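# Four arms sort stickered items into matching-color bins

## Task

Put every item into the container whose color is the same as the sticker on that item.

## Robot and tools

Robots: four identical i2rt Big YAM arms named arm1, arm2, arm3 and arm4. Each has six revolute joints, a two-finger gripper and a camera on the wrist. The camera rides on top of the hand and looks toward the fingertips. The hand can reach roughly 1.0 m from the joint1 axis. Room cameras are cam_room_a1, cam_room_a2, cam_room_b1 and cam_room_b2. Wrist cameras are arm1_cam_wrist through arm4_cam_wrist.

Frames: one scene frame is shared by all arms. Its origin is on the floor and +z is up. Distances are in metres and orientations are quaternions in w,x,y,z order. Each arm's foot (base_link) faces its own +x. Feet: arm1 at (-0.644, +1.377, +0.914), quat (+0.682, +0.007, +0.004, +0.731). arm2 at (-0.655, -0.555, +0.928), quat (+0.747, +0.002, +0.000, -0.665). arm3 at (+0.651, -1.332, +0.868), quat (+0.663, -0.004, -0.006, -0.748). arm4 at (+0.648, +0.477, +0.879), quat (+0.687, +0.001, +0.003, +0.727). The reported "hand" point sits between the finger pads, about 1 cm short of the tips. The fingers extend along the hand's +z axis and close along its y axis. "hand_target" is the hand pose implied by the joint targets the drives currently hold. Printed hand positions can be off, more so when the arm reaches far.

Tool move: each argument is optional and named after an arm (arm1..arm4), plus "cameras". An arm you do not name receives nothing new, but it keeps driving toward its old targets. For each arm you can give:
- "joints": absolute targets by name. joint1_rad (-2.879 to 2.879) turns the arm about its foot; positive is counter-clockwise seen from above. joint2_rad (0 to 3.141) is the shoulder: 0 points the upper arm back, and larger values swing it up and forward. joint3_rad (0 to 3.019) is the elbow: 0 is folded, and larger values open it. joint4_rad (-1.692 to 1.57) pitches the hand; positive tips the fingers up. joint5_rad (-1.57 to 1.57) swings the hand sideways; positive is toward the arm's right. joint6_rad (-2.094 to 2.094) rolls the hand; positive is clockwise viewed from behind. gripper_m (0 to 0.093) is the fingertip gap in metres. The done-tolerances are ±0.045, 0.14, 0.09, 0.055, 0.03, 0.035 rad and ±0.003 m.
- "target": a single list of 7 numbers [x, y, z, qw, qx, qy, qz]. It is an absolute hand pose in the scene frame, in the same form as the printed "hand" line. The hand follows a straight line toward it, starting from its current hand_target. When you use "target", "joints" may contain only gripper_m.
- "speed": the top speed of the path, 0.002 to 0.5 m/s (default 0.25). It is valid only together with "target". Rotation is capped at twice this value in rad/s.
- "min_time_s" (0.1 to 8 s): the shortest duration for that arm's joint motions. Use it with "joints".
All the motions in one call begin together. Every hand path in a call finishes at the same moment, paced by the slowest one. A path lasts 0.5 to 10 s, and a single action never exceeds 15 s. The controller clamps each step to within 100 mm and 20 degrees of the measured pose. Expect a hand to land a centimetre or more away from the target. Hands lag, can drift, and can move faster than the speed you set, mostly near full stretch. Nothing on the path makes them slow down, including other arms. Joint moves can sweep wide arcs, because each joint runs at its own rate. Any unknown key makes the call invalid. An out-of-range value gets it refused, and a refusal cancels the rest of that reply's move, wait and finished_scene calls.

Results: per-arm joint_positions, velocities ("within noise" means still), torques (N m, in joint order, with an offset; numbers 3 and 4 wrap at ±28), hand and hand_target. The "move" line reports each moved arm as done or with its worst status. Status words: "off_target" means the joint stopped short and may still be pushing. "time_out" means the joint kept a nearby target and goes on pushing; on_its_own lists it. Sending the current position relieves the push. "not_followed", "joint command not followed" or "pose unreachable" means a safety check blocked the targets; the arm may keep trying them. "limit_stop_at_motor_heat" means a heat stop happened; send the target again. An arm that was not commanded appears under "as last shown". The "pictures" line gives the order of the images, which may lag slightly behind the state.

Gripper: if it closes on nothing, the reading is 0.000 to 0.003. During a firm grip on a rigid part it reads up to 5 mm below the part's width, or on some units up to 2 mm above. For a full-force grip, command about 5 mm below the width read at first contact. Go deeper for soft, small or round items, but do not crush them. To release, command well above the current reading.

Other tools: wait(seconds 0 to 10, cameras) lets the scene run with no new commands. zoom_image(camera, region [x0,y0,x1,y1] in pixels, at most 504 by 504) magnifies a camera's latest image. read_manual returns only licence text. finished_scene(scene) ends the current scene permanently; after it closes scene 1, make no more calls in that reply. The first scene is practice and may be skipped.

Avoid: dropping items, releasing them while they move, or knocking anything out of the work area or onto the floor. Do not hit fixed objects hard. Do not let arms press into each other; that includes one gripper closing on another arm's fingers, and the clearance check can act too late. The arms keep pushing after contact, so long pushes, carrying loads or holding a stretched arm heat the motors. A MOTOR HOT line warns at 85 °C, and at 100 °C the arm goes limp for 30 to 60 s. Loose objects may get nudged now and then. Before finishing, make sure every item rests inside its matching container without any arm holding it.

Each tool is called after "Call:" as a command line: name --argument value for each argument, lists and objects as JSON in quotes; but a table of rows of numbers goes row by row, as --pt "numbers of a row", without its own name.

## Session

Call:
move

Scene clock: 0.00 s.
Joint torques (N m): no reading
Motor temperatures (°C): arm1=[22 24 25 23 21 21 21] | arm2=[24 24 24 22 22 20 23] | arm3=[24 24 23 24 24 23 23] | arm4=[23 21 22 22 25 21 24]
Heat: arm1: hottest joint3_rad 25 °C; arm2: hottest joint1_rad 24 °C; arm3: hottest joint1_rad 24 °C; arm4: hottest joint5_rad 25 °C.
Joint velocities: within noise
arm1.joint_positions: joint1_rad=-0.126 joint2_rad=+0.650 joint3_rad=+1.429 joint4_rad=-1.488 joint5_rad=-0.026 joint6_rad=-0.127 gripper_m=+0.09396
arm1.joint_status: not commanded
arm1.hand: x=-0.6270 y=+1.5972 z=+1.4351 quat_wxyz=(-0.310, +0.665, -0.618, -0.282) (m; scene frame)
arm1.hand_target: x=-0.6269 y=+1.5953 z=+1.4482 quat_wxyz=(-0.321, +0.661, -0.613, -0.291) (m; scene frame)
arm1.hand_status: not commanded
arm2.joint_positions: joint1_rad=-0.045 joint2_rad=+0.645 joint3_rad=+1.565 joint4_rad=-1.137 joint5_rad=+0.166 joint6_rad=-0.774 gripper_m=+0.09396
arm2.joint_status: not commanded
arm2.hand: x=-0.6689 y=-0.7907 z=+1.5906 quat_wxyz=(-0.204, -0.325, -0.709, +0.592) (m; scene frame)
arm2.hand_target: x=-0.6692 y=-0.7857 z=+1.5994 quat_wxyz=(-0.208, -0.323, -0.702, +0.599) (m; scene frame)
arm2.hand_status: not commanded
arm3.joint_positions: joint1_rad=+0.075 joint2_rad=+0.603 joint3_rad=+1.391 joint4_rad=-1.324 joint5_rad=-0.185 joint6_rad=-0.597 gripper_m=+0.09396
arm3.joint_status: not commanded
arm3.hand: x=+0.6714 y=-1.5539 z=+1.4174 quat_wxyz=(-0.295, -0.381, -0.775, +0.409) (m; scene frame)
arm3.hand_target: x=+0.6715 y=-1.5515 z=+1.4286 quat_wxyz=(-0.300, -0.376, -0.770, +0.420) (m; scene frame)
arm3.hand_status: not commanded
arm4.joint_positions: joint1_rad=+0.109 joint2_rad=+0.632 joint3_rad=+1.440 joint4_rad=-1.502 joint5_rad=+0.178 joint6_rad=-0.775 gripper_m=+0.09396
arm4.joint_status: not commanded
arm4.hand: x=+0.6469 y=+0.6902 z=+1.4068 quat_wxyz=(-0.410, +0.846, -0.316, -0.125) (m; scene frame)
arm4.hand_target: x=+0.6473 y=+0.6879 z=+1.4162 quat_wxyz=(-0.419, +0.841, -0.316, -0.131) (m; scene frame)
arm4.hand_status: not commanded
pictures: arm1_cam_wrist, arm2_cam_wrist, arm3_cam_wrist, arm4_cam_wrist, cam_room_a1, cam_room_a2, cam_room_b1, cam_room_b2
Images, in order (width x height): arm1_cam_wrist 672x504, arm2_cam_wrist 672x504, arm3_cam_wrist 672x504, arm4_cam_wrist 672x504, cam_room_a1 672x504, cam_room_a2 672x504, cam_room_b1 672x504, cam_room_b2 672x504.

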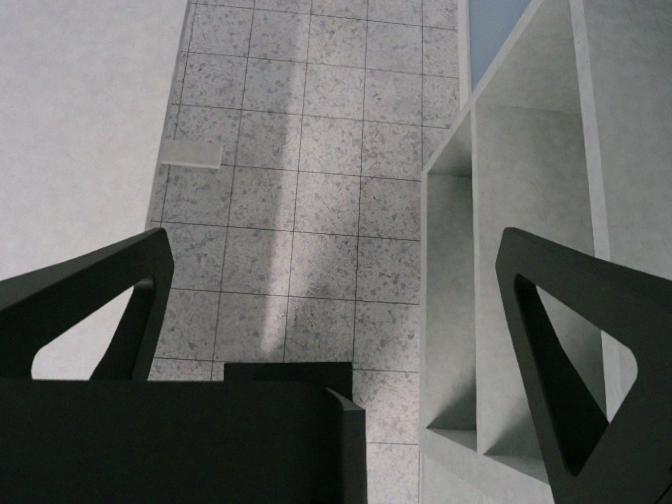

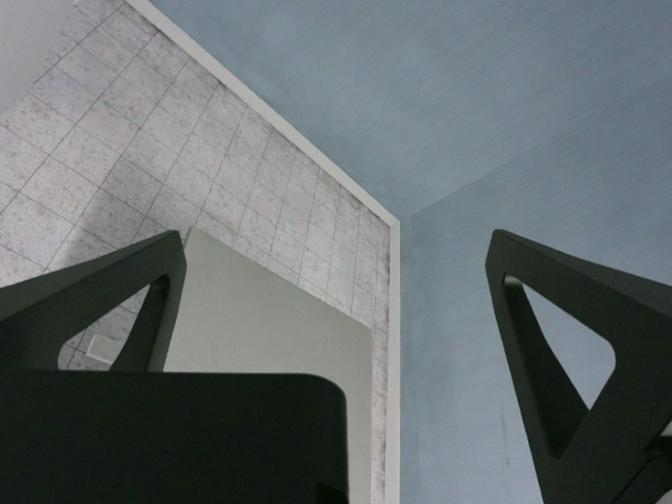

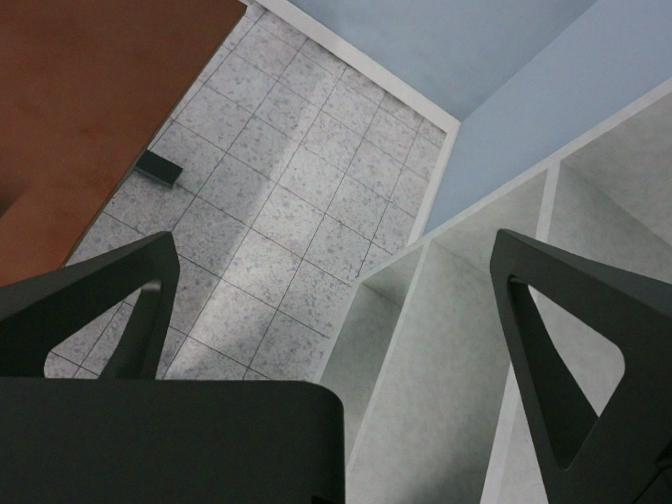

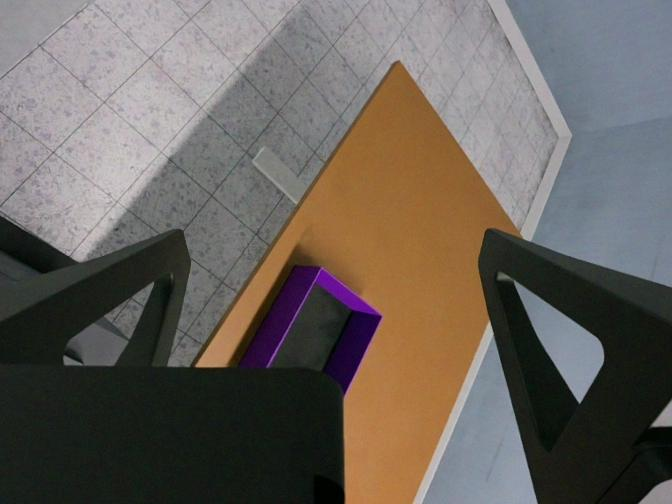

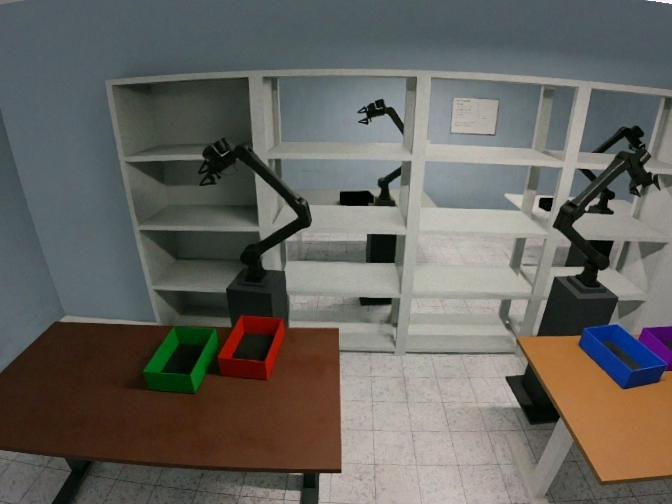

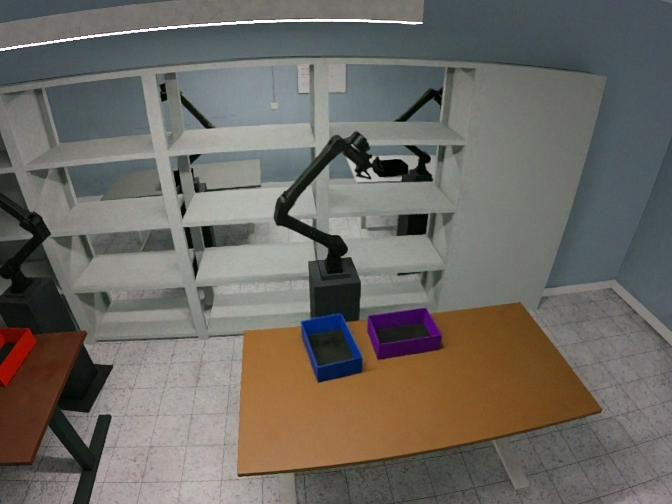

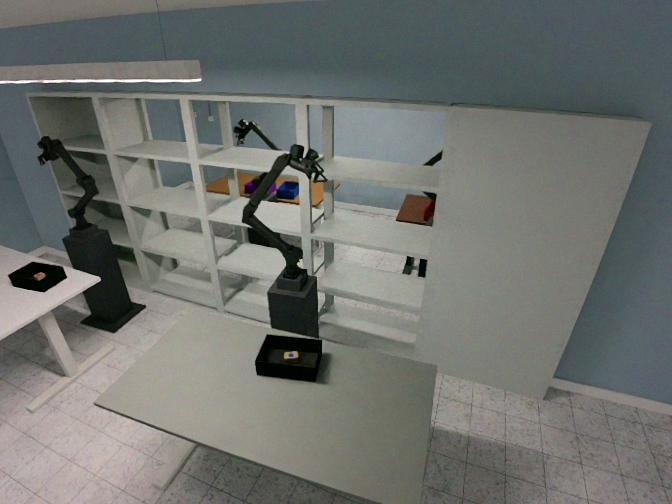

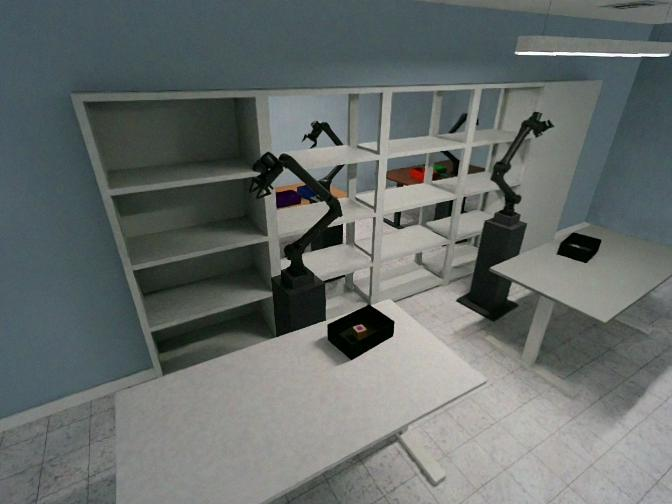

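Call:
zoom_image --camera "cam_room_b1" --region '[240, 320, 340, 395]'

Call:
zoom_image --camera "cam_room_b2" --region '[310, 290, 410, 365]'

Call:
zoom_image --camera "cam_room_b1" --region '[0, 80, 500, 440]'

Call:
zoom_image --camera "cam_room_b2" --region '[170, 70, 672, 440]'

Call:
zoom_image --camera "cam_room_a1" --region '[80, 60, 580, 436]'

Call:
zoom_image --camera "cam_room_a2" --region '[100, 60, 600, 436]'

Scaled by 5.040.

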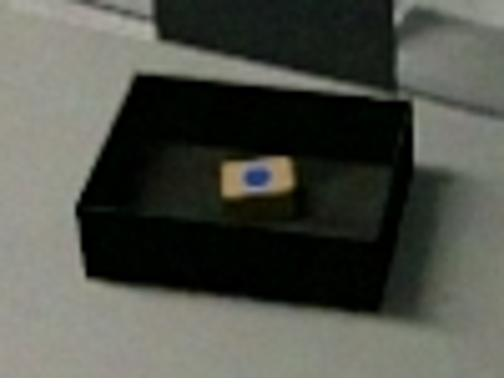

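Scaled by 5.040.

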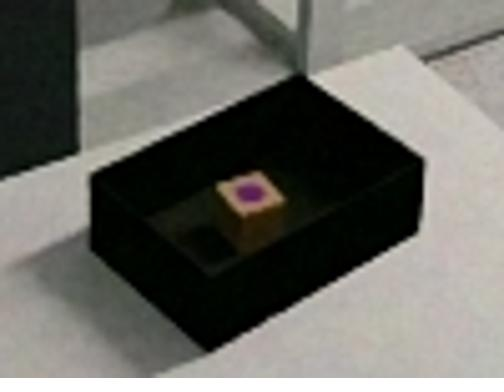

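Scaled by 1.008.

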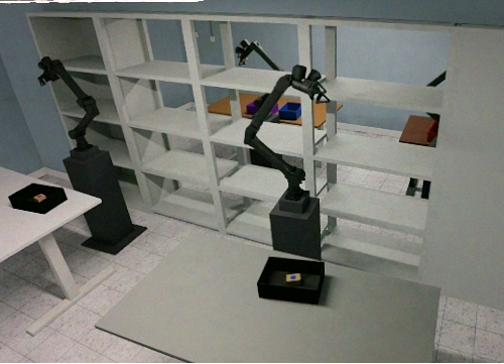

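Scaled by 1.004.

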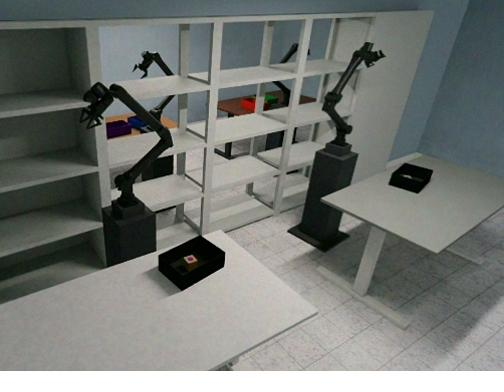

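Scaled by 1.008.

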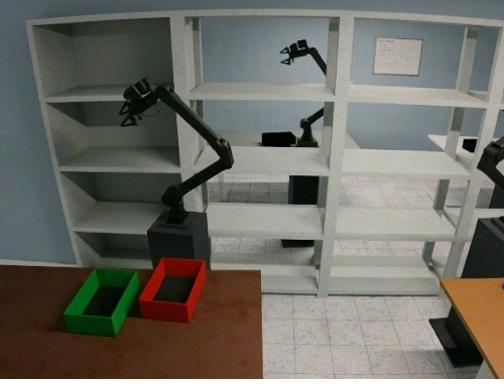

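Scaled by 1.008.

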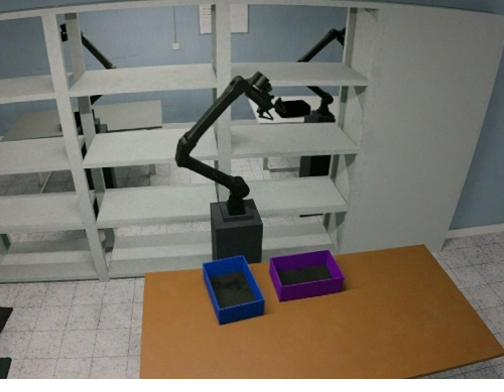

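Call:
move --arm1 '{"joints":{"joint1_rad":1.5,"joint5_rad":0,"joint6_rad":0,"joint4_rad":-1.5},"min_time_s":3}' --arm2 '{"joints":{"joint1_rad":-1.69,"joint5_rad":0,"joint6_rad":0,"joint4_rad":-1.5},"min_time_s":3}' --arm3 '{"joints":{"joint1_rad":1.69,"joint5_rad":0,"joint6_rad":0,"joint4_rad":-1.5},"min_time_s":3}' --arm4 '{"joints":{"joint1_rad":-1.63,"joint5_rad":0,"joint6_rad":0,"joint4_rad":-1.5},"min_time_s":3}' --cameras '["all"]'

Scene clock: 39.63 s.
Joint torques (N m): arm1=[-1.03 3.49 10.99 1.18 0.07 0.12] | arm2=[0.26 1.38 9.94 1.85 -0.17 0.22] | arm3=[1.96 2.14 9.18 1.2 0.14 0.05] | arm4=[0.38 1.67 8.44 1.28 -0.02 0.21]
Motor temperatures (°C): arm1=[22 24 30 24 21 21 21] | arm2=[24 24 27 23 22 20 23] | arm3=[24 24 27 24 24 23 23] | arm4=[23 22 25 22 25 21 24]
Heat: arm1: hottest joint3_rad 30 °C; arm2: hottest joint3_rad 27 °C; arm3: hottest joint3_rad 27 °C; arm4: hottest joint3_rad 25 °C.
move: arm1 done; arm2 done; arm3 done; arm4 done
Joint velocities: within noise
arm1.joint_positions: joint1_rad=+1.493 joint2_rad=+0.650 joint3_rad=+1.429 joint4_rad=-1.488 joint5_rad=-0.002 joint6_rad=-0.008 gripper_m=+0.09397
arm1.joint_status: all done
arm1.hand: x=-0.8570 y=+1.3781 z=+1.4381 quat_wxyz=(-0.004, +0.905, +0.000, -0.425) (m; scene frame)
arm1.hand_target: x=-0.8522 y=+1.3767 z=+1.4477 quat_wxyz=(-0.001, +0.902, +0.000, -0.431) (m; scene frame)
arm1.hand_status: not commanded
arm2.joint_positions: joint1_rad=-1.685 joint2_rad=+0.645 joint3_rad=+1.565 joint4_rad=-1.486 joint5_rad=+0.003 joint6_rad=-0.015 gripper_m=+0.09396
arm2.joint_status: all done
arm2.hand: x=-0.8573 y=-0.5567 z=+1.5109 quat_wxyz=(+0.006, -0.877, -0.008, +0.480) (m; scene frame)
arm2.hand_target: x=-0.8517 y=-0.5563 z=+1.5155 quat_wxyz=(+0.002, -0.876, +0.000, +0.482) (m; scene frame)
arm2.hand_status: not commanded
arm3.joint_positions: joint1_rad=+1.680 joint2_rad=+0.603 joint3_rad=+1.391 joint4_rad=-1.494 joint5_rad=-0.003 joint6_rad=-0.008 gripper_m=+0.09396
arm3.joint_status: all done
arm3.hand: x=+0.8570 y=-1.3269 z=+1.3788 quat_wxyz=(-0.419, +0.002, -0.908, +0.009) (m; scene frame)
arm3.hand_target: x=+0.8538 y=-1.3252 z=+1.3872 quat_wxyz=(-0.426, +0.002, -0.905, +0.006) (m; scene frame)
arm3.hand_status: not commanded
arm4.joint_positions: joint1_rad=-1.625 joint2_rad=+0.632 joint3_rad=+1.440 joint4_rad=-1.502 joint5_rad=+0.004 joint6_rad=-0.014 gripper_m=+0.09397
arm4.joint_status: all done
arm4.hand: x=+0.8612 y=+0.4785 z=+1.4047 quat_wxyz=(-0.422, +0.007, -0.906, +0.006) (m; scene frame)
arm4.hand_target: x=+0.8588 y=+0.4782 z=+1.4141 quat_wxyz=(-0.433, +0.000, -0.902, +0.002) (m; scene frame)
arm4.hand_status: not commanded
pictures: arm1_cam_wrist, arm2_cam_wrist, arm3_cam_wrist, arm4_cam_wrist, cam_room_a1, cam_room_a2, cam_room_b1, cam_room_b2
Images, in order (width x height): arm1_cam_wrist 672x504, arm2_cam_wrist 672x504, arm3_cam_wrist 672x504, arm4_cam_wrist 672x504, cam_room_a1 672x504, cam_room_a2 672x504, cam_room_b1 672x504, cam_room_b2 672x504.

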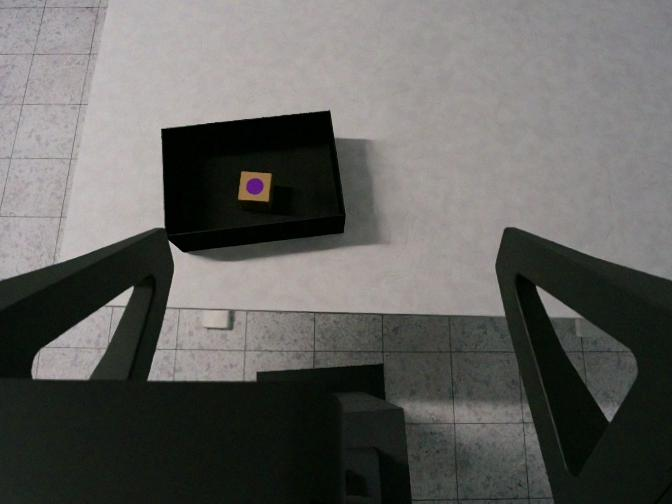

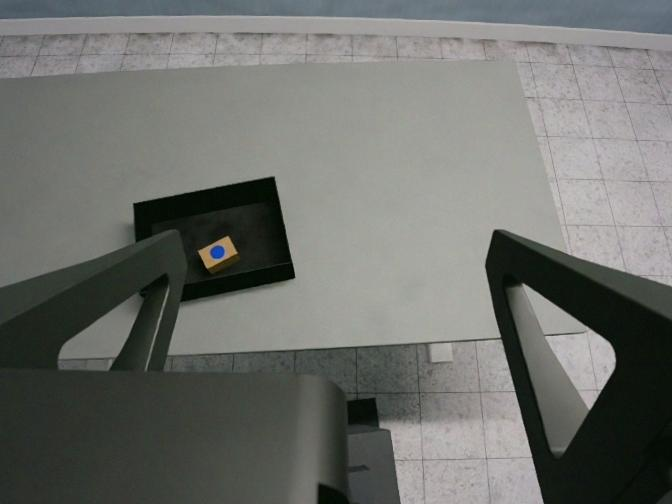

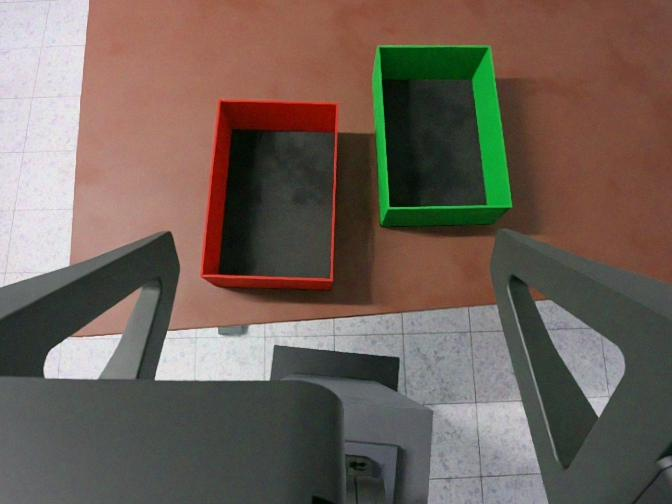

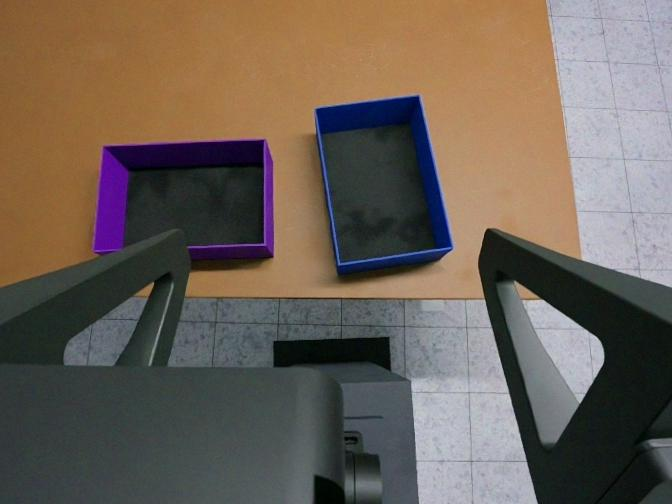

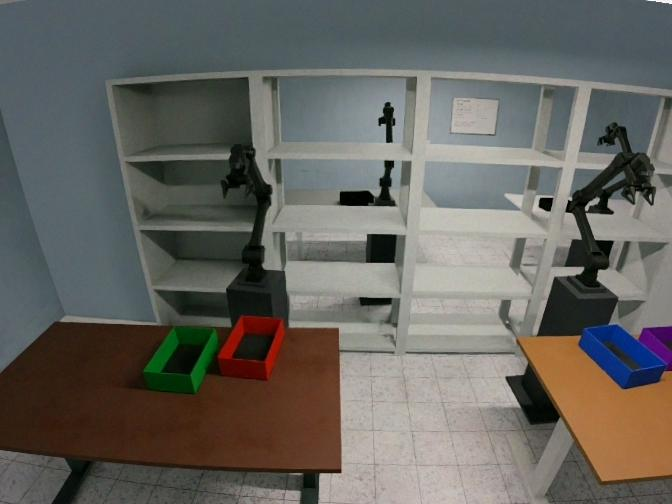

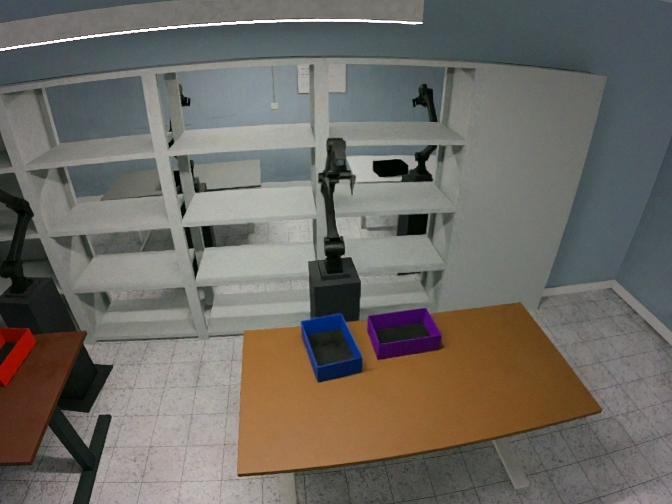

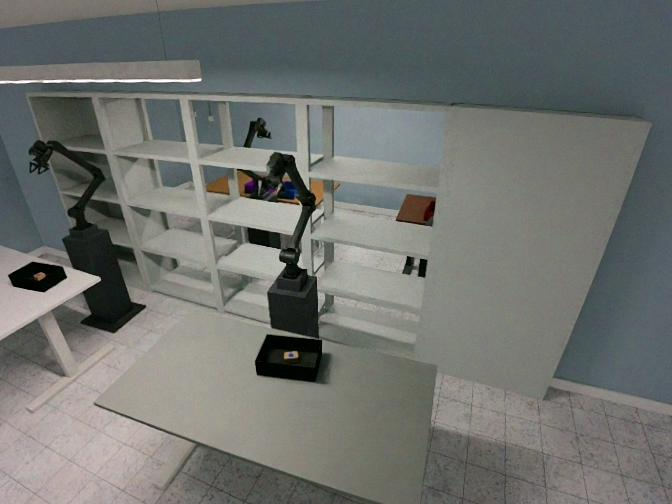

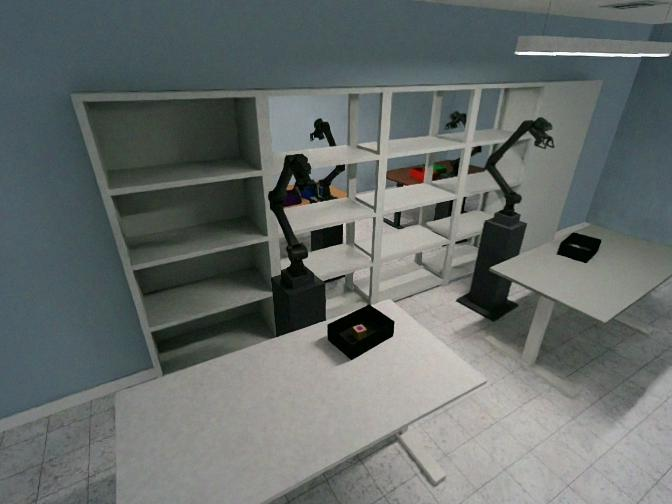

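Call:
move --arm1 '{"joints":{"joint1_rad":-2.3,"joint4_rad":-0.8},"min_time_s":4}' --arm2 '{"joints":{"joint1_rad":2.2,"joint4_rad":-0.8},"min_time_s":4}' --arm4 '{"joints":{"joint1_rad":1.3,"joint4_rad":-0.8},"min_time_s":4}' --cameras '["all"]'

Scene clock: 60.63 s.
Joint torques (N m): arm1=[-2.43 3.19 11.43 2.71 0.03 0.07] | arm2=[1.26 1.55 9.94 3.34 -0.06 0.2] | arm3=[1.96 2.2 9.17 1.18 0.14 0.03] | arm4=[0.91 1.49 8.65 2.25 0 0.19]
Motor temperatures (°C): arm1=[22 24 31 24 21 21 21] | arm2=[24 24 28 23 22 20 23] | arm3=[24 24 28 24 24 23 23] | arm4=[23 22 26 22 25 21 24]
Heat: arm1: hottest joint3_rad 31 °C; arm2: hottest joint3_rad 28 °C; arm3: hottest joint3_rad 28 °C; arm4: hottest joint3_rad 26 °C.
move: arm1 done; arm2 done; arm4 done
Joint velocities: within noise
arm1.joint_positions: joint1_rad=-2.293 joint2_rad=+0.650 joint3_rad=+1.429 joint4_rad=-0.823 joint5_rad=+0.000 joint6_rad=-0.007 gripper_m=+0.09400
arm1.joint_status: all done
arm1.hand: x=-0.4104 y=+1.2044 z=+1.5811 quat_wxyz=(-0.648, -0.228, -0.690, +0.225) (m; scene frame)
arm1.hand_target: x=-0.4165 y=+1.2067 z=+1.6005 quat_wxyz=(-0.665, -0.228, -0.673, +0.231) (m; scene frame)
arm1.hand_status: not commanded
arm2.joint_positions: joint1_rad=+2.194 joint2_rad=+0.645 joint3_rad=+1.565 joint4_rad=-0.820 joint5_rad=+0.002 joint6_rad=-0.013 gripper_m=+0.09399
arm2.joint_status: all done
arm2.hand: x=-0.4797 y=-0.3971 z=+1.6698 quat_wxyz=(-0.694, +0.246, -0.623, -0.264) (m; scene frame)
arm2.hand_target: x=-0.4861 y=-0.4009 z=+1.6829 quat_wxyz=(-0.703, +0.238, -0.611, -0.275) (m; scene frame)
arm2.hand_status: not commanded
arm3: as last shown
arm3.hand_target: x=+0.8538 y=-1.3252 z=+1.3872 quat_wxyz=(-0.426, +0.002, -0.905, +0.007) (m; scene frame)
arm4.joint_positions: joint1_rad=+1.296 joint2_rad=+0.632 joint3_rad=+1.440 joint4_rad=-0.819 joint5_rad=+0.002 joint6_rad=-0.013 gripper_m=+0.09398
arm4.joint_status: all done
arm4.hand: x=+0.3894 y=+0.5387 z=+1.5626 quat_wxyz=(-0.081, +0.706, -0.075, -0.700) (m; scene frame)
arm4.hand_target: x=+0.3951 y=+0.5360 z=+1.5774 quat_wxyz=(-0.075, +0.691, -0.076, -0.715) (m; scene frame)
arm4.hand_status: not commanded
pictures: arm1_cam_wrist, arm2_cam_wrist, arm3_cam_wrist, arm4_cam_wrist, cam_room_a1, cam_room_a2, cam_room_b1, cam_room_b2
Images, in order (width x height): arm1_cam_wrist 672x504, arm2_cam_wrist 672x504, arm3_cam_wrist 672x504, arm4_cam_wrist 672x504, cam_room_a1 672x504, cam_room_a2 672x504, cam_room_b1 672x504, cam_room_b2 672x504.

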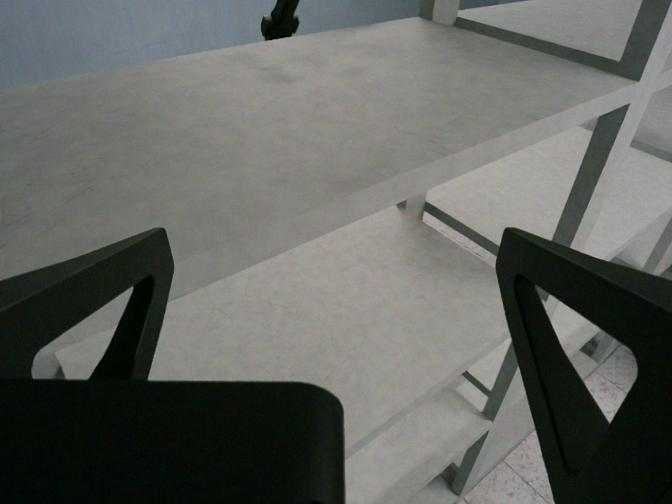

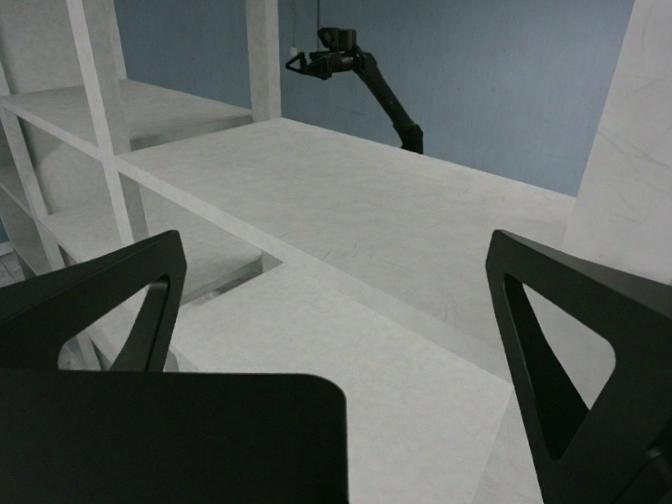

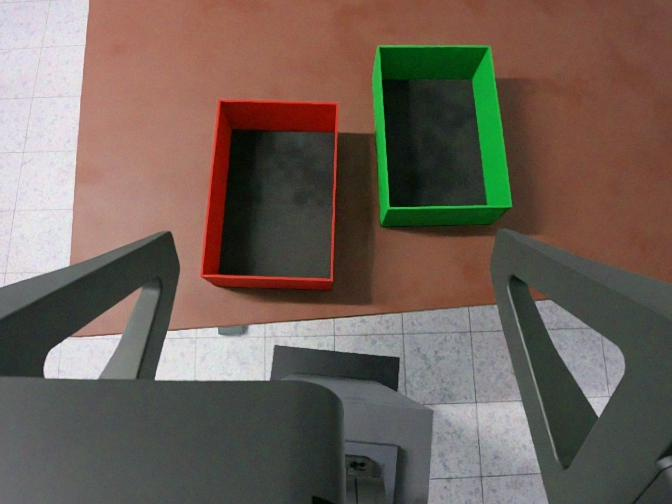

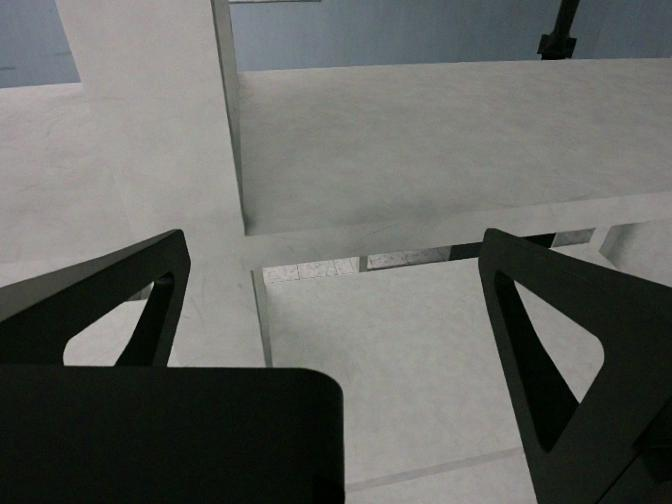

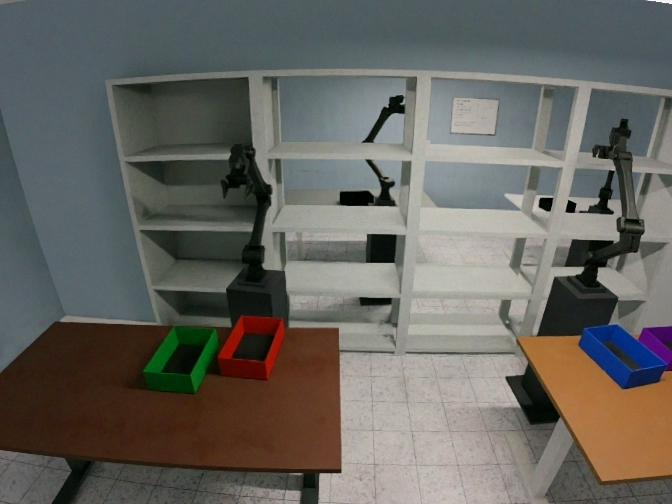

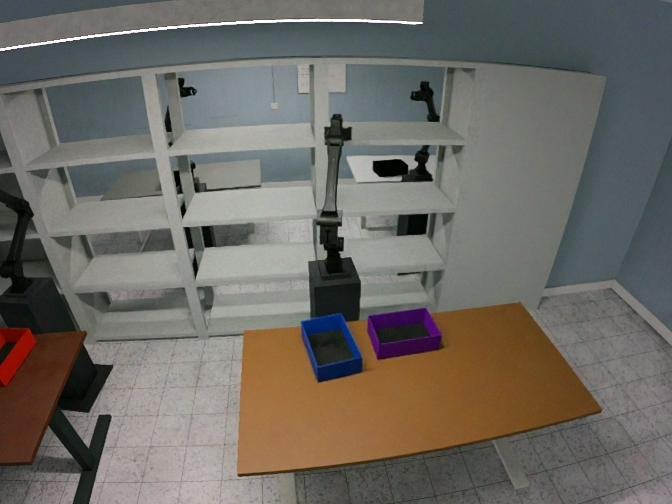

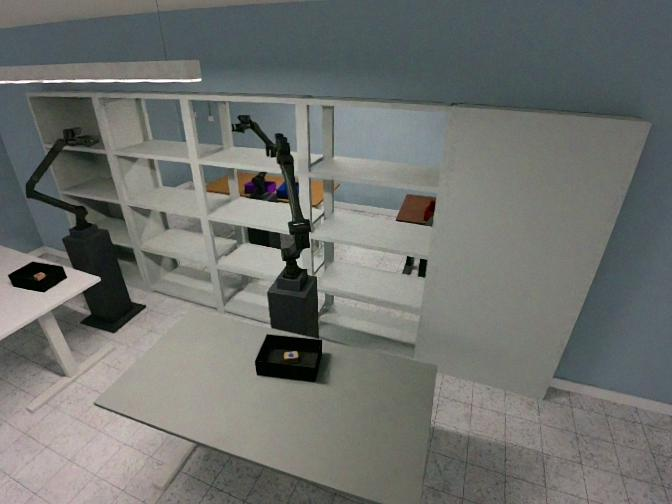

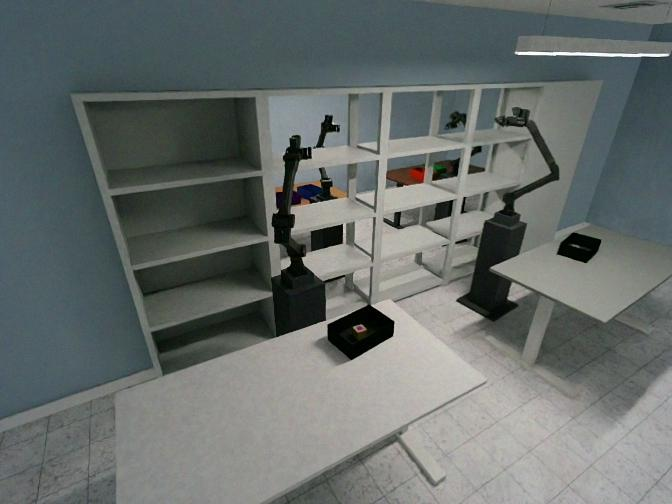

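Call:
move --arm4 '{"joints":{"joint4_rad":-1.0},"min_time_s":1}' --cameras '["arm4_cam_wrist"]'

Call:
move --arm4 '{"joints":{"joint1_rad":1.1},"min_time_s":1}' --cameras '["arm4_cam_wrist"]'

Scene clock: 71.03 s.
Joint torques (N m): arm1=[-2.14 3.43 11.6 2.61 0 0.11] | arm2=[1.26 1.49 9.96 3.38 -0.06 0.2] | arm3=[2.02 2.02 9.18 1.17 0.14 0.02] | arm4=[1.2 1.61 8.72 1.05 0 0.21]
Motor temperatures (°C): arm1=[22 24 32 24 21 21 21] | arm2=[24 24 28 23 22 20 23] | arm3=[24 24 28 24 24 23 23] | arm4=[23 22 26 22 25 21 24]
Heat: arm1: hottest joint3_rad 32 °C; arm2: hottest joint3_rad 28 °C; arm3: hottest joint3_rad 28 °C; arm4: hottest joint3_rad 26 °C.
move: arm4 done
Joint velocities: within noise
arm1, arm2, arm3: as last shown
arm4.joint_positions: joint1_rad=+1.296 joint2_rad=+0.632 joint3_rad=+1.440 joint4_rad=-0.988 joint5_rad=+0.002 joint6_rad=-0.013 gripper_m=+0.09398
arm4.joint_status: all done
arm4.hand: x=+0.3931 y=+0.5376 z=+1.5210 quat_wxyz=(-0.073, +0.762, -0.081, -0.638) (m; scene frame)
arm4.hand_target: x=+0.3983 y=+0.5351 z=+1.5280 quat_wxyz=(-0.067, +0.759, -0.083, -0.642) (m; scene frame)
arm4.hand_status: not commanded
pictures: arm4_cam_wrist
Images, in order (width x height): arm4_cam_wrist 672x504.

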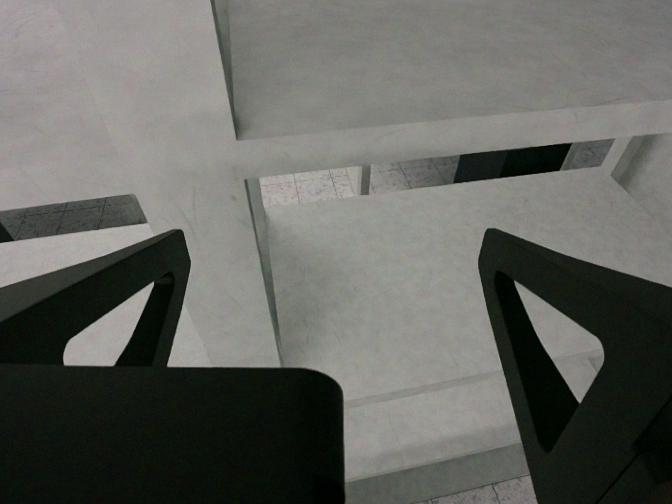

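Scene clock: 72.37 s.
Joint torques (N m): arm1=[-2.55 3.02 11.56 2.56 0.01 0.11] | arm2=[1.32 1.55 9.95 3.4 -0.07 0.2] | arm3=[2.14 2.26 9.14 1.2 0.14 0.03] | arm4=[0.15 1.44 8.76 1.09 0 0.14]
Motor temperatures (°C): arm1=[22 24 32 24 21 21 21] | arm2=[24 24 28 23 22 20 23] | arm3=[24 24 28 24 24 23 23] | arm4=[23 22 26 22 25 21 24]
Heat: arm1: hottest joint3_rad 32 °C; arm2: hottest joint3_rad 28 °C; arm3: hottest joint3_rad 28 °C; arm4: hottest joint3_rad 26 °C.
move: arm4 done
Joint velocities: within noise
arm1, arm2, arm3: as last shown
arm4.joint_positions: joint1_rad=+1.107 joint2_rad=+0.632 joint3_rad=+1.440 joint4_rad=-0.988 joint5_rad=+0.002 joint6_rad=-0.013 gripper_m=+0.09398
arm4.joint_status: all done
arm4.hand: x=+0.4086 y=+0.5849 z=+1.5208 quat_wxyz=(-0.133, +0.751, -0.152, -0.628) (m; scene frame)
arm4.hand_target: x=+0.4143 y=+0.5840 z=+1.5278 quat_wxyz=(-0.131, +0.747, -0.159, -0.632) (m; scene frame)
arm4.hand_status: not commanded
pictures: arm4_cam_wrist
Images, in order (width x height): arm4_cam_wrist 672x504.

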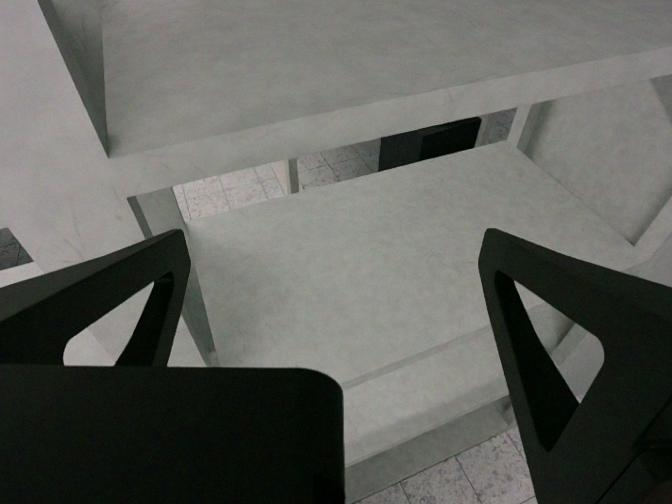

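Call:
move --arm4 '{"target":[0.41,0.585,1.40,-0.133,0.751,-0.152,-0.628]}' --cameras '["arm4_cam_wrist"]'

Call:
move --arm4 '{"target":[0.41,0.585,1.28,-0.133,0.751,-0.152,-0.628]}' --cameras '["arm4_cam_wrist"]'

Scene clock: 87.13 s.
Joint torques (N m): arm1=[-2.26 3.55 11.52 2.8 0.05 0.13] | arm2=[1.2 1.44 9.96 3.38 -0.06 0.2] | arm3=[1.96 2.2 9.2 1.22 0.14 0.03] | arm4=[0.21 1.55 8.85 1.96 -0.01 0.03]
Motor temperatures (°C): arm1=[22 24 32 24 21 21 21] | arm2=[24 24 28 23 22 20 23] | arm3=[24 24 28 24 24 23 23] | arm4=[23 22 27 22 25 21 24]
Heat: arm1: hottest joint3_rad 32 °C; arm2: hottest joint3_rad 28 °C; arm3: hottest joint3_rad 28 °C; arm4: hottest joint3_rad 27 °C.
move: arm4 off_target
Joint velocities: within noise
arm1, arm2, arm3: as last shown
arm4.joint_positions: joint1_rad=+1.104 joint2_rad=+0.433 joint3_rad=+1.021 joint4_rad=-0.803 joint5_rad=-0.006 joint6_rad=-0.013 gripper_m=+0.09398
arm4.joint_status: not commanded
arm4.hand: x=+0.4053 y=+0.5850 z=+1.3898 quat_wxyz=(-0.128, +0.763, -0.153, -0.615) (m; scene frame)
arm4.hand_target: x=+0.4101 y=+0.5849 z=+1.3999 quat_wxyz=(-0.133, +0.751, -0.152, -0.628) (m; scene frame)
arm4.hand_status: off_target (0.011 m and 2.1 deg from the pose sent, 0.121 m and 0.0 deg at the start)
pictures: arm4_cam_wrist
Images, in order (width x height): arm4_cam_wrist 672x504.

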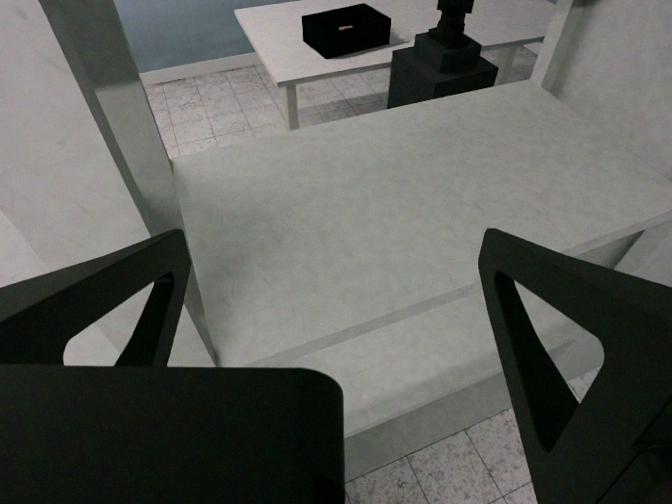

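Scene clock: 88.30 s.
Joint torques (N m): arm1=[-2.49 3.49 11.56 2.67 0.05 0.09] | arm2=[1.26 1.44 9.95 3.34 -0.07 0.2] | arm3=[1.9 2.14 9.17 1.17 0.13 0.03] | arm4=[-0.21 1.55 9.7 2.15 -0.02 -0.03]
Motor temperatures (°C): arm1=[22 24 32 24 21 21 21] | arm2=[24 24 28 23 22 20 23] | arm3=[24 24 28 24 24 23 23] | arm4=[23 22 27 22 25 21 24]
Heat: arm1: hottest joint3_rad 32 °C; arm2: hottest joint3_rad 28 °C; arm3: hottest joint3_rad 28 °C; arm4: hottest joint3_rad 27 °C.
move: arm4 off_target
Joint velocities: within noise
arm1, arm2, arm3: as last shown
arm4.joint_positions: joint1_rad=+1.099 joint2_rad=+0.253 joint3_rad=+0.660 joint4_rad=-0.624 joint5_rad=-0.012 joint6_rad=-0.013 gripper_m=+0.09398
arm4.joint_status: not commanded
arm4.hand: x=+0.4064 y=+0.5843 z=+1.2684 quat_wxyz=(-0.127, +0.763, -0.154, -0.614) (m; scene frame)
arm4.hand_target: x=+0.4101 y=+0.5848 z=+1.2799 quat_wxyz=(-0.133, +0.751, -0.152, -0.628) (m; scene frame)
arm4.hand_status: off_target (0.012 m and 2.2 deg from the pose sent, 0.110 m and 2.1 deg at the start)
pictures: arm4_cam_wrist
Images, in order (width x height): arm4_cam_wrist 672x504.

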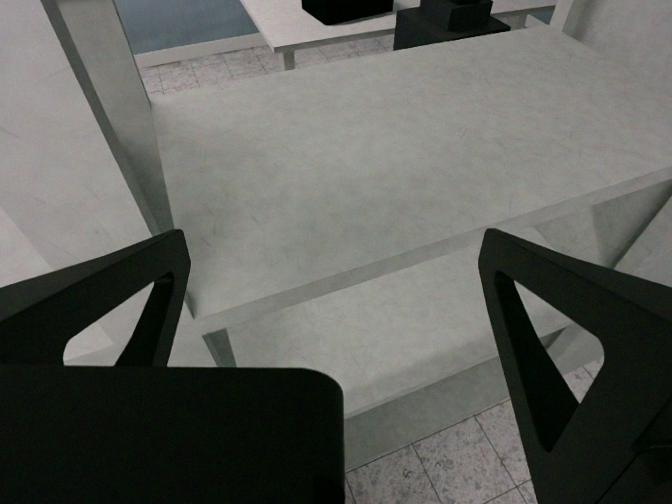

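Call:
move --arm1 '{"joints":{"joint1_rad":1.77,"joint4_rad":-1.5},"min_time_s":4}' --arm2 '{"joints":{"joint1_rad":-1.25,"joint4_rad":-1.5},"min_time_s":4}'

Call:
move --arm1 '{"target":[-1.17,1.23,1.05,0,-0.9659,0,0.2588]}' --arm2 '{"target":[-1.168,-0.795,1.05,0,-0.9659,0,0.2588]}' --cameras '["arm1_cam_wrist","arm2_cam_wrist"]'

Scene clock: 145.00 s.
Joint torques (N m): arm1=[-1.08 4.25 11.07 1.17 0.01 0.1] | arm2=[0.38 1.32 9.98 1.87 -0.02 0.21] | arm3=[1.96 2.2 9.2 1.21 0.13 0.03] | arm4=[0.32 1.73 9.77 2.07 -0.02 -0.03]
Motor temperatures (°C): arm1=[22 24 33 24 21 21 21] | arm2=[24 24 29 23 22 20 23] | arm3=[24 24 29 24 24 23 23] | arm4=[23 21 30 22 24 21 24]
Heat: arm1: hottest joint3_rad 33 °C; arm2: hottest joint3_rad 29 °C; arm3: hottest joint3_rad 29 °C; arm4: hottest joint3_rad 30 °C.
move: arm1 done; arm2 done
Joint velocities: within noise
arm1.joint_positions: joint1_rad=+1.763 joint2_rad=+0.650 joint3_rad=+1.429 joint4_rad=-1.489 joint5_rad=+0.000 joint6_rad=-0.006 gripper_m=+0.09402
arm1.joint_status: all done
arm1.hand: x=-0.8494 y=+1.3194 z=+1.4376 quat_wxyz=(+0.051, +0.898, +0.122, -0.421) (m; scene frame)
arm1.hand_target: x=-0.8446 y=+1.3189 z=+1.4474 quat_wxyz=(+0.055, +0.894, +0.122, -0.427) (m; scene frame)
arm1.hand_status: not commanded
arm2.joint_positions: joint1_rad=-1.244 joint2_rad=+0.645 joint3_rad=+1.565 joint4_rad=-1.485 joint5_rad=+0.000 joint6_rad=-0.013 gripper_m=+0.09402
arm2.joint_status: all done
arm2.hand: x=-0.8381 y=-0.6430 z=+1.5108 quat_wxyz=(-0.101, -0.854, -0.199, +0.469) (m; scene frame)
arm2.hand_target: x=-0.8335 y=-0.6397 z=+1.5154 quat_wxyz=(-0.104, -0.855, -0.191, +0.471) (m; scene frame)
arm2.hand_status: not commanded
arm3, arm4: as last shown
pictures: none

Scene clock: 148.13 s.
Joint torques (N m): arm1=[-1.03 -11.11 15.28 1.89 0.2 0.14] | arm2=[0.5 -15.27 15.1 2.15 0.37 0.19] | arm3=[2.14 2.14 9.22 1.22 0.13 0.03] | arm4=[0.15 1.55 9.59 2.19 -0.06 0.01]
Motor temperatures (°C): arm1=[22 24 33 24 21 21 21] | arm2=[24 24 29 23 22 20 23] | arm3=[24 24 29 24 24 23 23] | arm4=[23 21 30 22 24 21 24]
Heat: arm1: hottest joint3_rad 33 °C; arm2: hottest joint3_rad 29 °C; arm3: hottest joint3_rad 29 °C; arm4: hottest joint3_rad 30 °C.
move: arm1 off_target; arm2 off_target
Joint velocities: within noise
arm1.joint_positions: joint1_rad=+1.813 joint2_rad=+1.562 joint3_rad=+1.058 joint4_rad=-0.660 joint5_rad=+0.149 joint6_rad=+0.275 gripper_m=+0.09402
arm1.joint_status: not commanded
arm1.hand: x=-1.1436 y=+1.2436 z=+1.0210 quat_wxyz=(-0.013, +0.975, +0.002, -0.222) (m; scene frame)
arm1.hand_target: x=-1.1676 y=+1.2306 z=+1.0508 quat_wxyz=(+0.000, +0.966, +0.000, -0.259) (m; scene frame)
arm1.hand_status: off_target (0.042 m and 4.6 deg from the pose sent, 0.511 m and 25.3 deg at the start)
arm2.joint_positions: joint1_rad=-1.173 joint2_rad=+1.608 joint3_rad=+1.118 joint4_rad=-0.670 joint5_rad=+0.243 joint6_rad=+0.440 gripper_m=+0.09402
arm2.joint_status: not commanded
arm2.hand: x=-1.1442 y=-0.7839 z=+1.0306 quat_wxyz=(+0.014, -0.972, -0.012, +0.234) (m; scene frame)
arm2.hand_target: x=-1.1664 y=-0.7942 z=+1.0506 quat_wxyz=(+0.000, -0.966, +0.000, +0.259) (m; scene frame)
arm2.hand_status: off_target (0.033 m and 3.7 deg from the pose sent, 0.587 m and 37.6 deg at the start)
arm3, arm4: as last shown
pictures: arm1_cam_wrist, arm2_cam_wrist
Images, in order (width x height): arm1_cam_wrist 672x504, arm2_cam_wrist 672x504.

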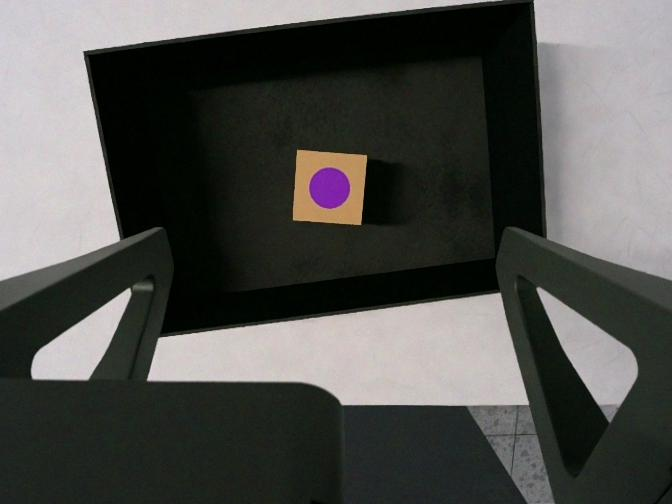

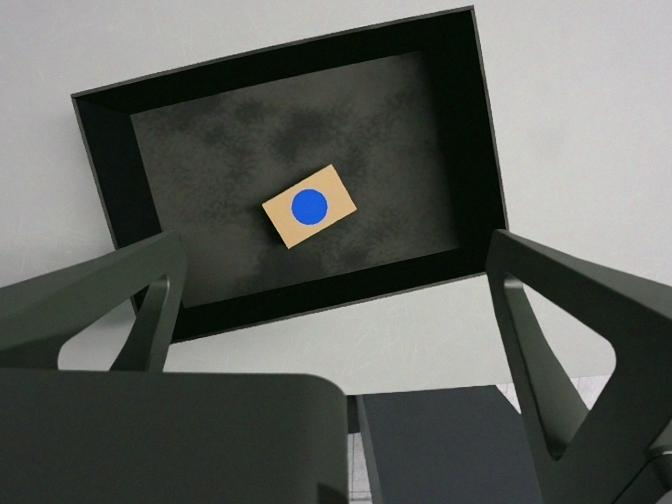

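Call:
move --arm1 '{"target":[-1.184,1.224,0.915,0.0101,-0.957,0.0334,0.288]}' --arm2 '{"target":[-1.173,-0.81,0.93,-0.077,-0.9227,-0.2559,0.2777]}' --cameras '["arm1_cam_wrist","arm2_cam_wrist"]'

Scene clock: 168.90 s.
Joint torques (N m): arm1=[-1.73 -12.4 8.16 2.06 0.25 0.07] | arm2=[0.15 -15.33 8.25 2.65 -0.22 -0.08] | arm3=[1.9 2.26 9.17 1.18 0.14 0.02] | arm4=[0.38 1.55 9.59 2.13 -0.08 0.01]
Motor temperatures (°C): arm1=[22 24 36 24 21 21 21] | arm2=[24 25 33 23 22 20 23] | arm3=[24 24 29 24 24 23 23] | arm4=[23 21 30 22 24 21 24]
Heat: arm1: hottest joint3_rad 36 °C; arm2: hottest joint3_rad 33 °C; arm3: hottest joint3_rad 29 °C; arm4: hottest joint3_rad 30 °C.
move: arm1 done; arm2 off_target
Joint velocities: within noise
arm1.joint_positions: joint1_rad=+1.836 joint2_rad=+1.802 joint3_rad=+0.983 joint4_rad=-0.240 joint5_rad=+0.215 joint6_rad=+0.347 gripper_m=+0.09402
arm1.joint_status: not commanded
arm1.hand: x=-1.1804 y=+1.2312 z=+0.9138 quat_wxyz=(-0.015, +0.959, -0.034, -0.279) (m; scene frame)
arm1.hand_target: x=-1.1838 y=+1.2241 z=+0.9150 quat_wxyz=(-0.010, +0.957, -0.033, -0.288) (m; scene frame)
arm1.hand_status: done (0.008 m and 1.2 deg from the pose sent, 0.115 m and 8.9 deg at the start)
arm2.joint_positions: joint1_rad=-1.239 joint2_rad=+1.772 joint3_rad=+1.010 joint4_rad=-0.205 joint5_rad=-0.054 joint6_rad=-0.068 gripper_m=+0.09402
arm2.joint_status: not commanded
arm2.hand: x=-1.1750 y=-0.8153 z=+0.9465 quat_wxyz=(-0.080, -0.921, -0.252, +0.286) (m; scene frame)
arm2.hand_target: x=-1.1726 y=-0.8099 z=+0.9305 quat_wxyz=(-0.077, -0.923, -0.256, +0.278) (m; scene frame)
arm2.hand_status: off_target (0.018 m and 1.1 deg from the pose sent, 0.108 m and 30.8 deg at the start)
arm3.joint_positions: joint1_rad=+1.680 joint2_rad=+0.603 joint3_rad=+1.391 joint4_rad=-1.494 joint5_rad=-0.003 joint6_rad=-0.008 gripper_m=+0.09396
arm3.joint_status: not commanded
arm3.hand: x=+0.8570 y=-1.3269 z=+1.3788 quat_wxyz=(-0.419, +0.002, -0.908, +0.009) (m; scene frame)
arm3.hand_target: x=+0.8538 y=-1.3252 z=+1.3872 quat_wxyz=(-0.426, +0.002, -0.905, +0.007) (m; scene frame)
arm3.hand_status: not commanded
arm4: as last shown
pictures: arm1_cam_wrist, arm2_cam_wrist
Images, in order (width x height): arm1_cam_wrist 672x504, arm2_cam_wrist 672x504.

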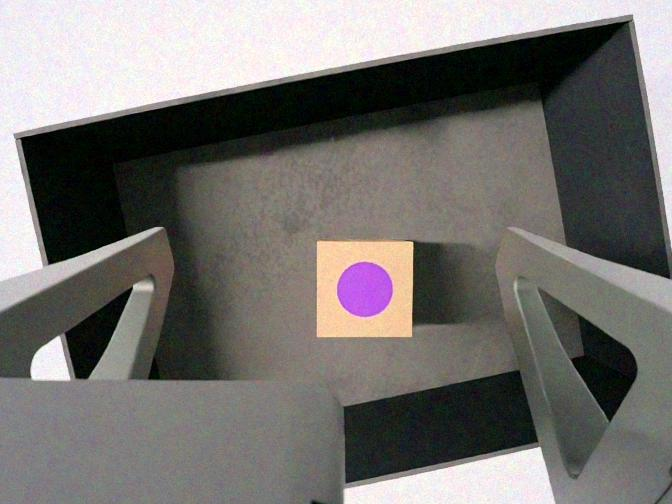

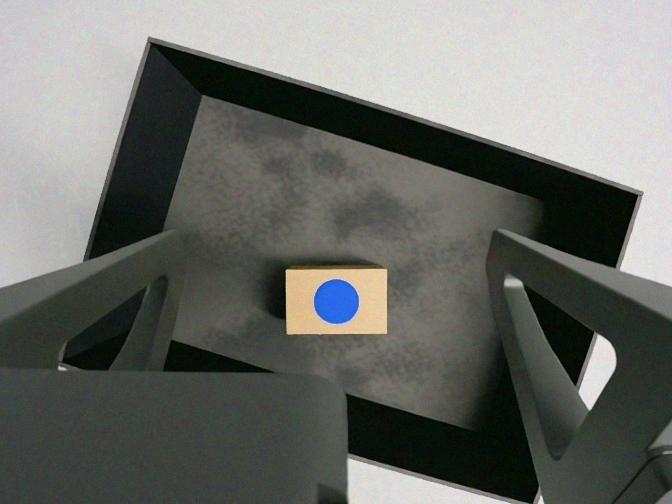

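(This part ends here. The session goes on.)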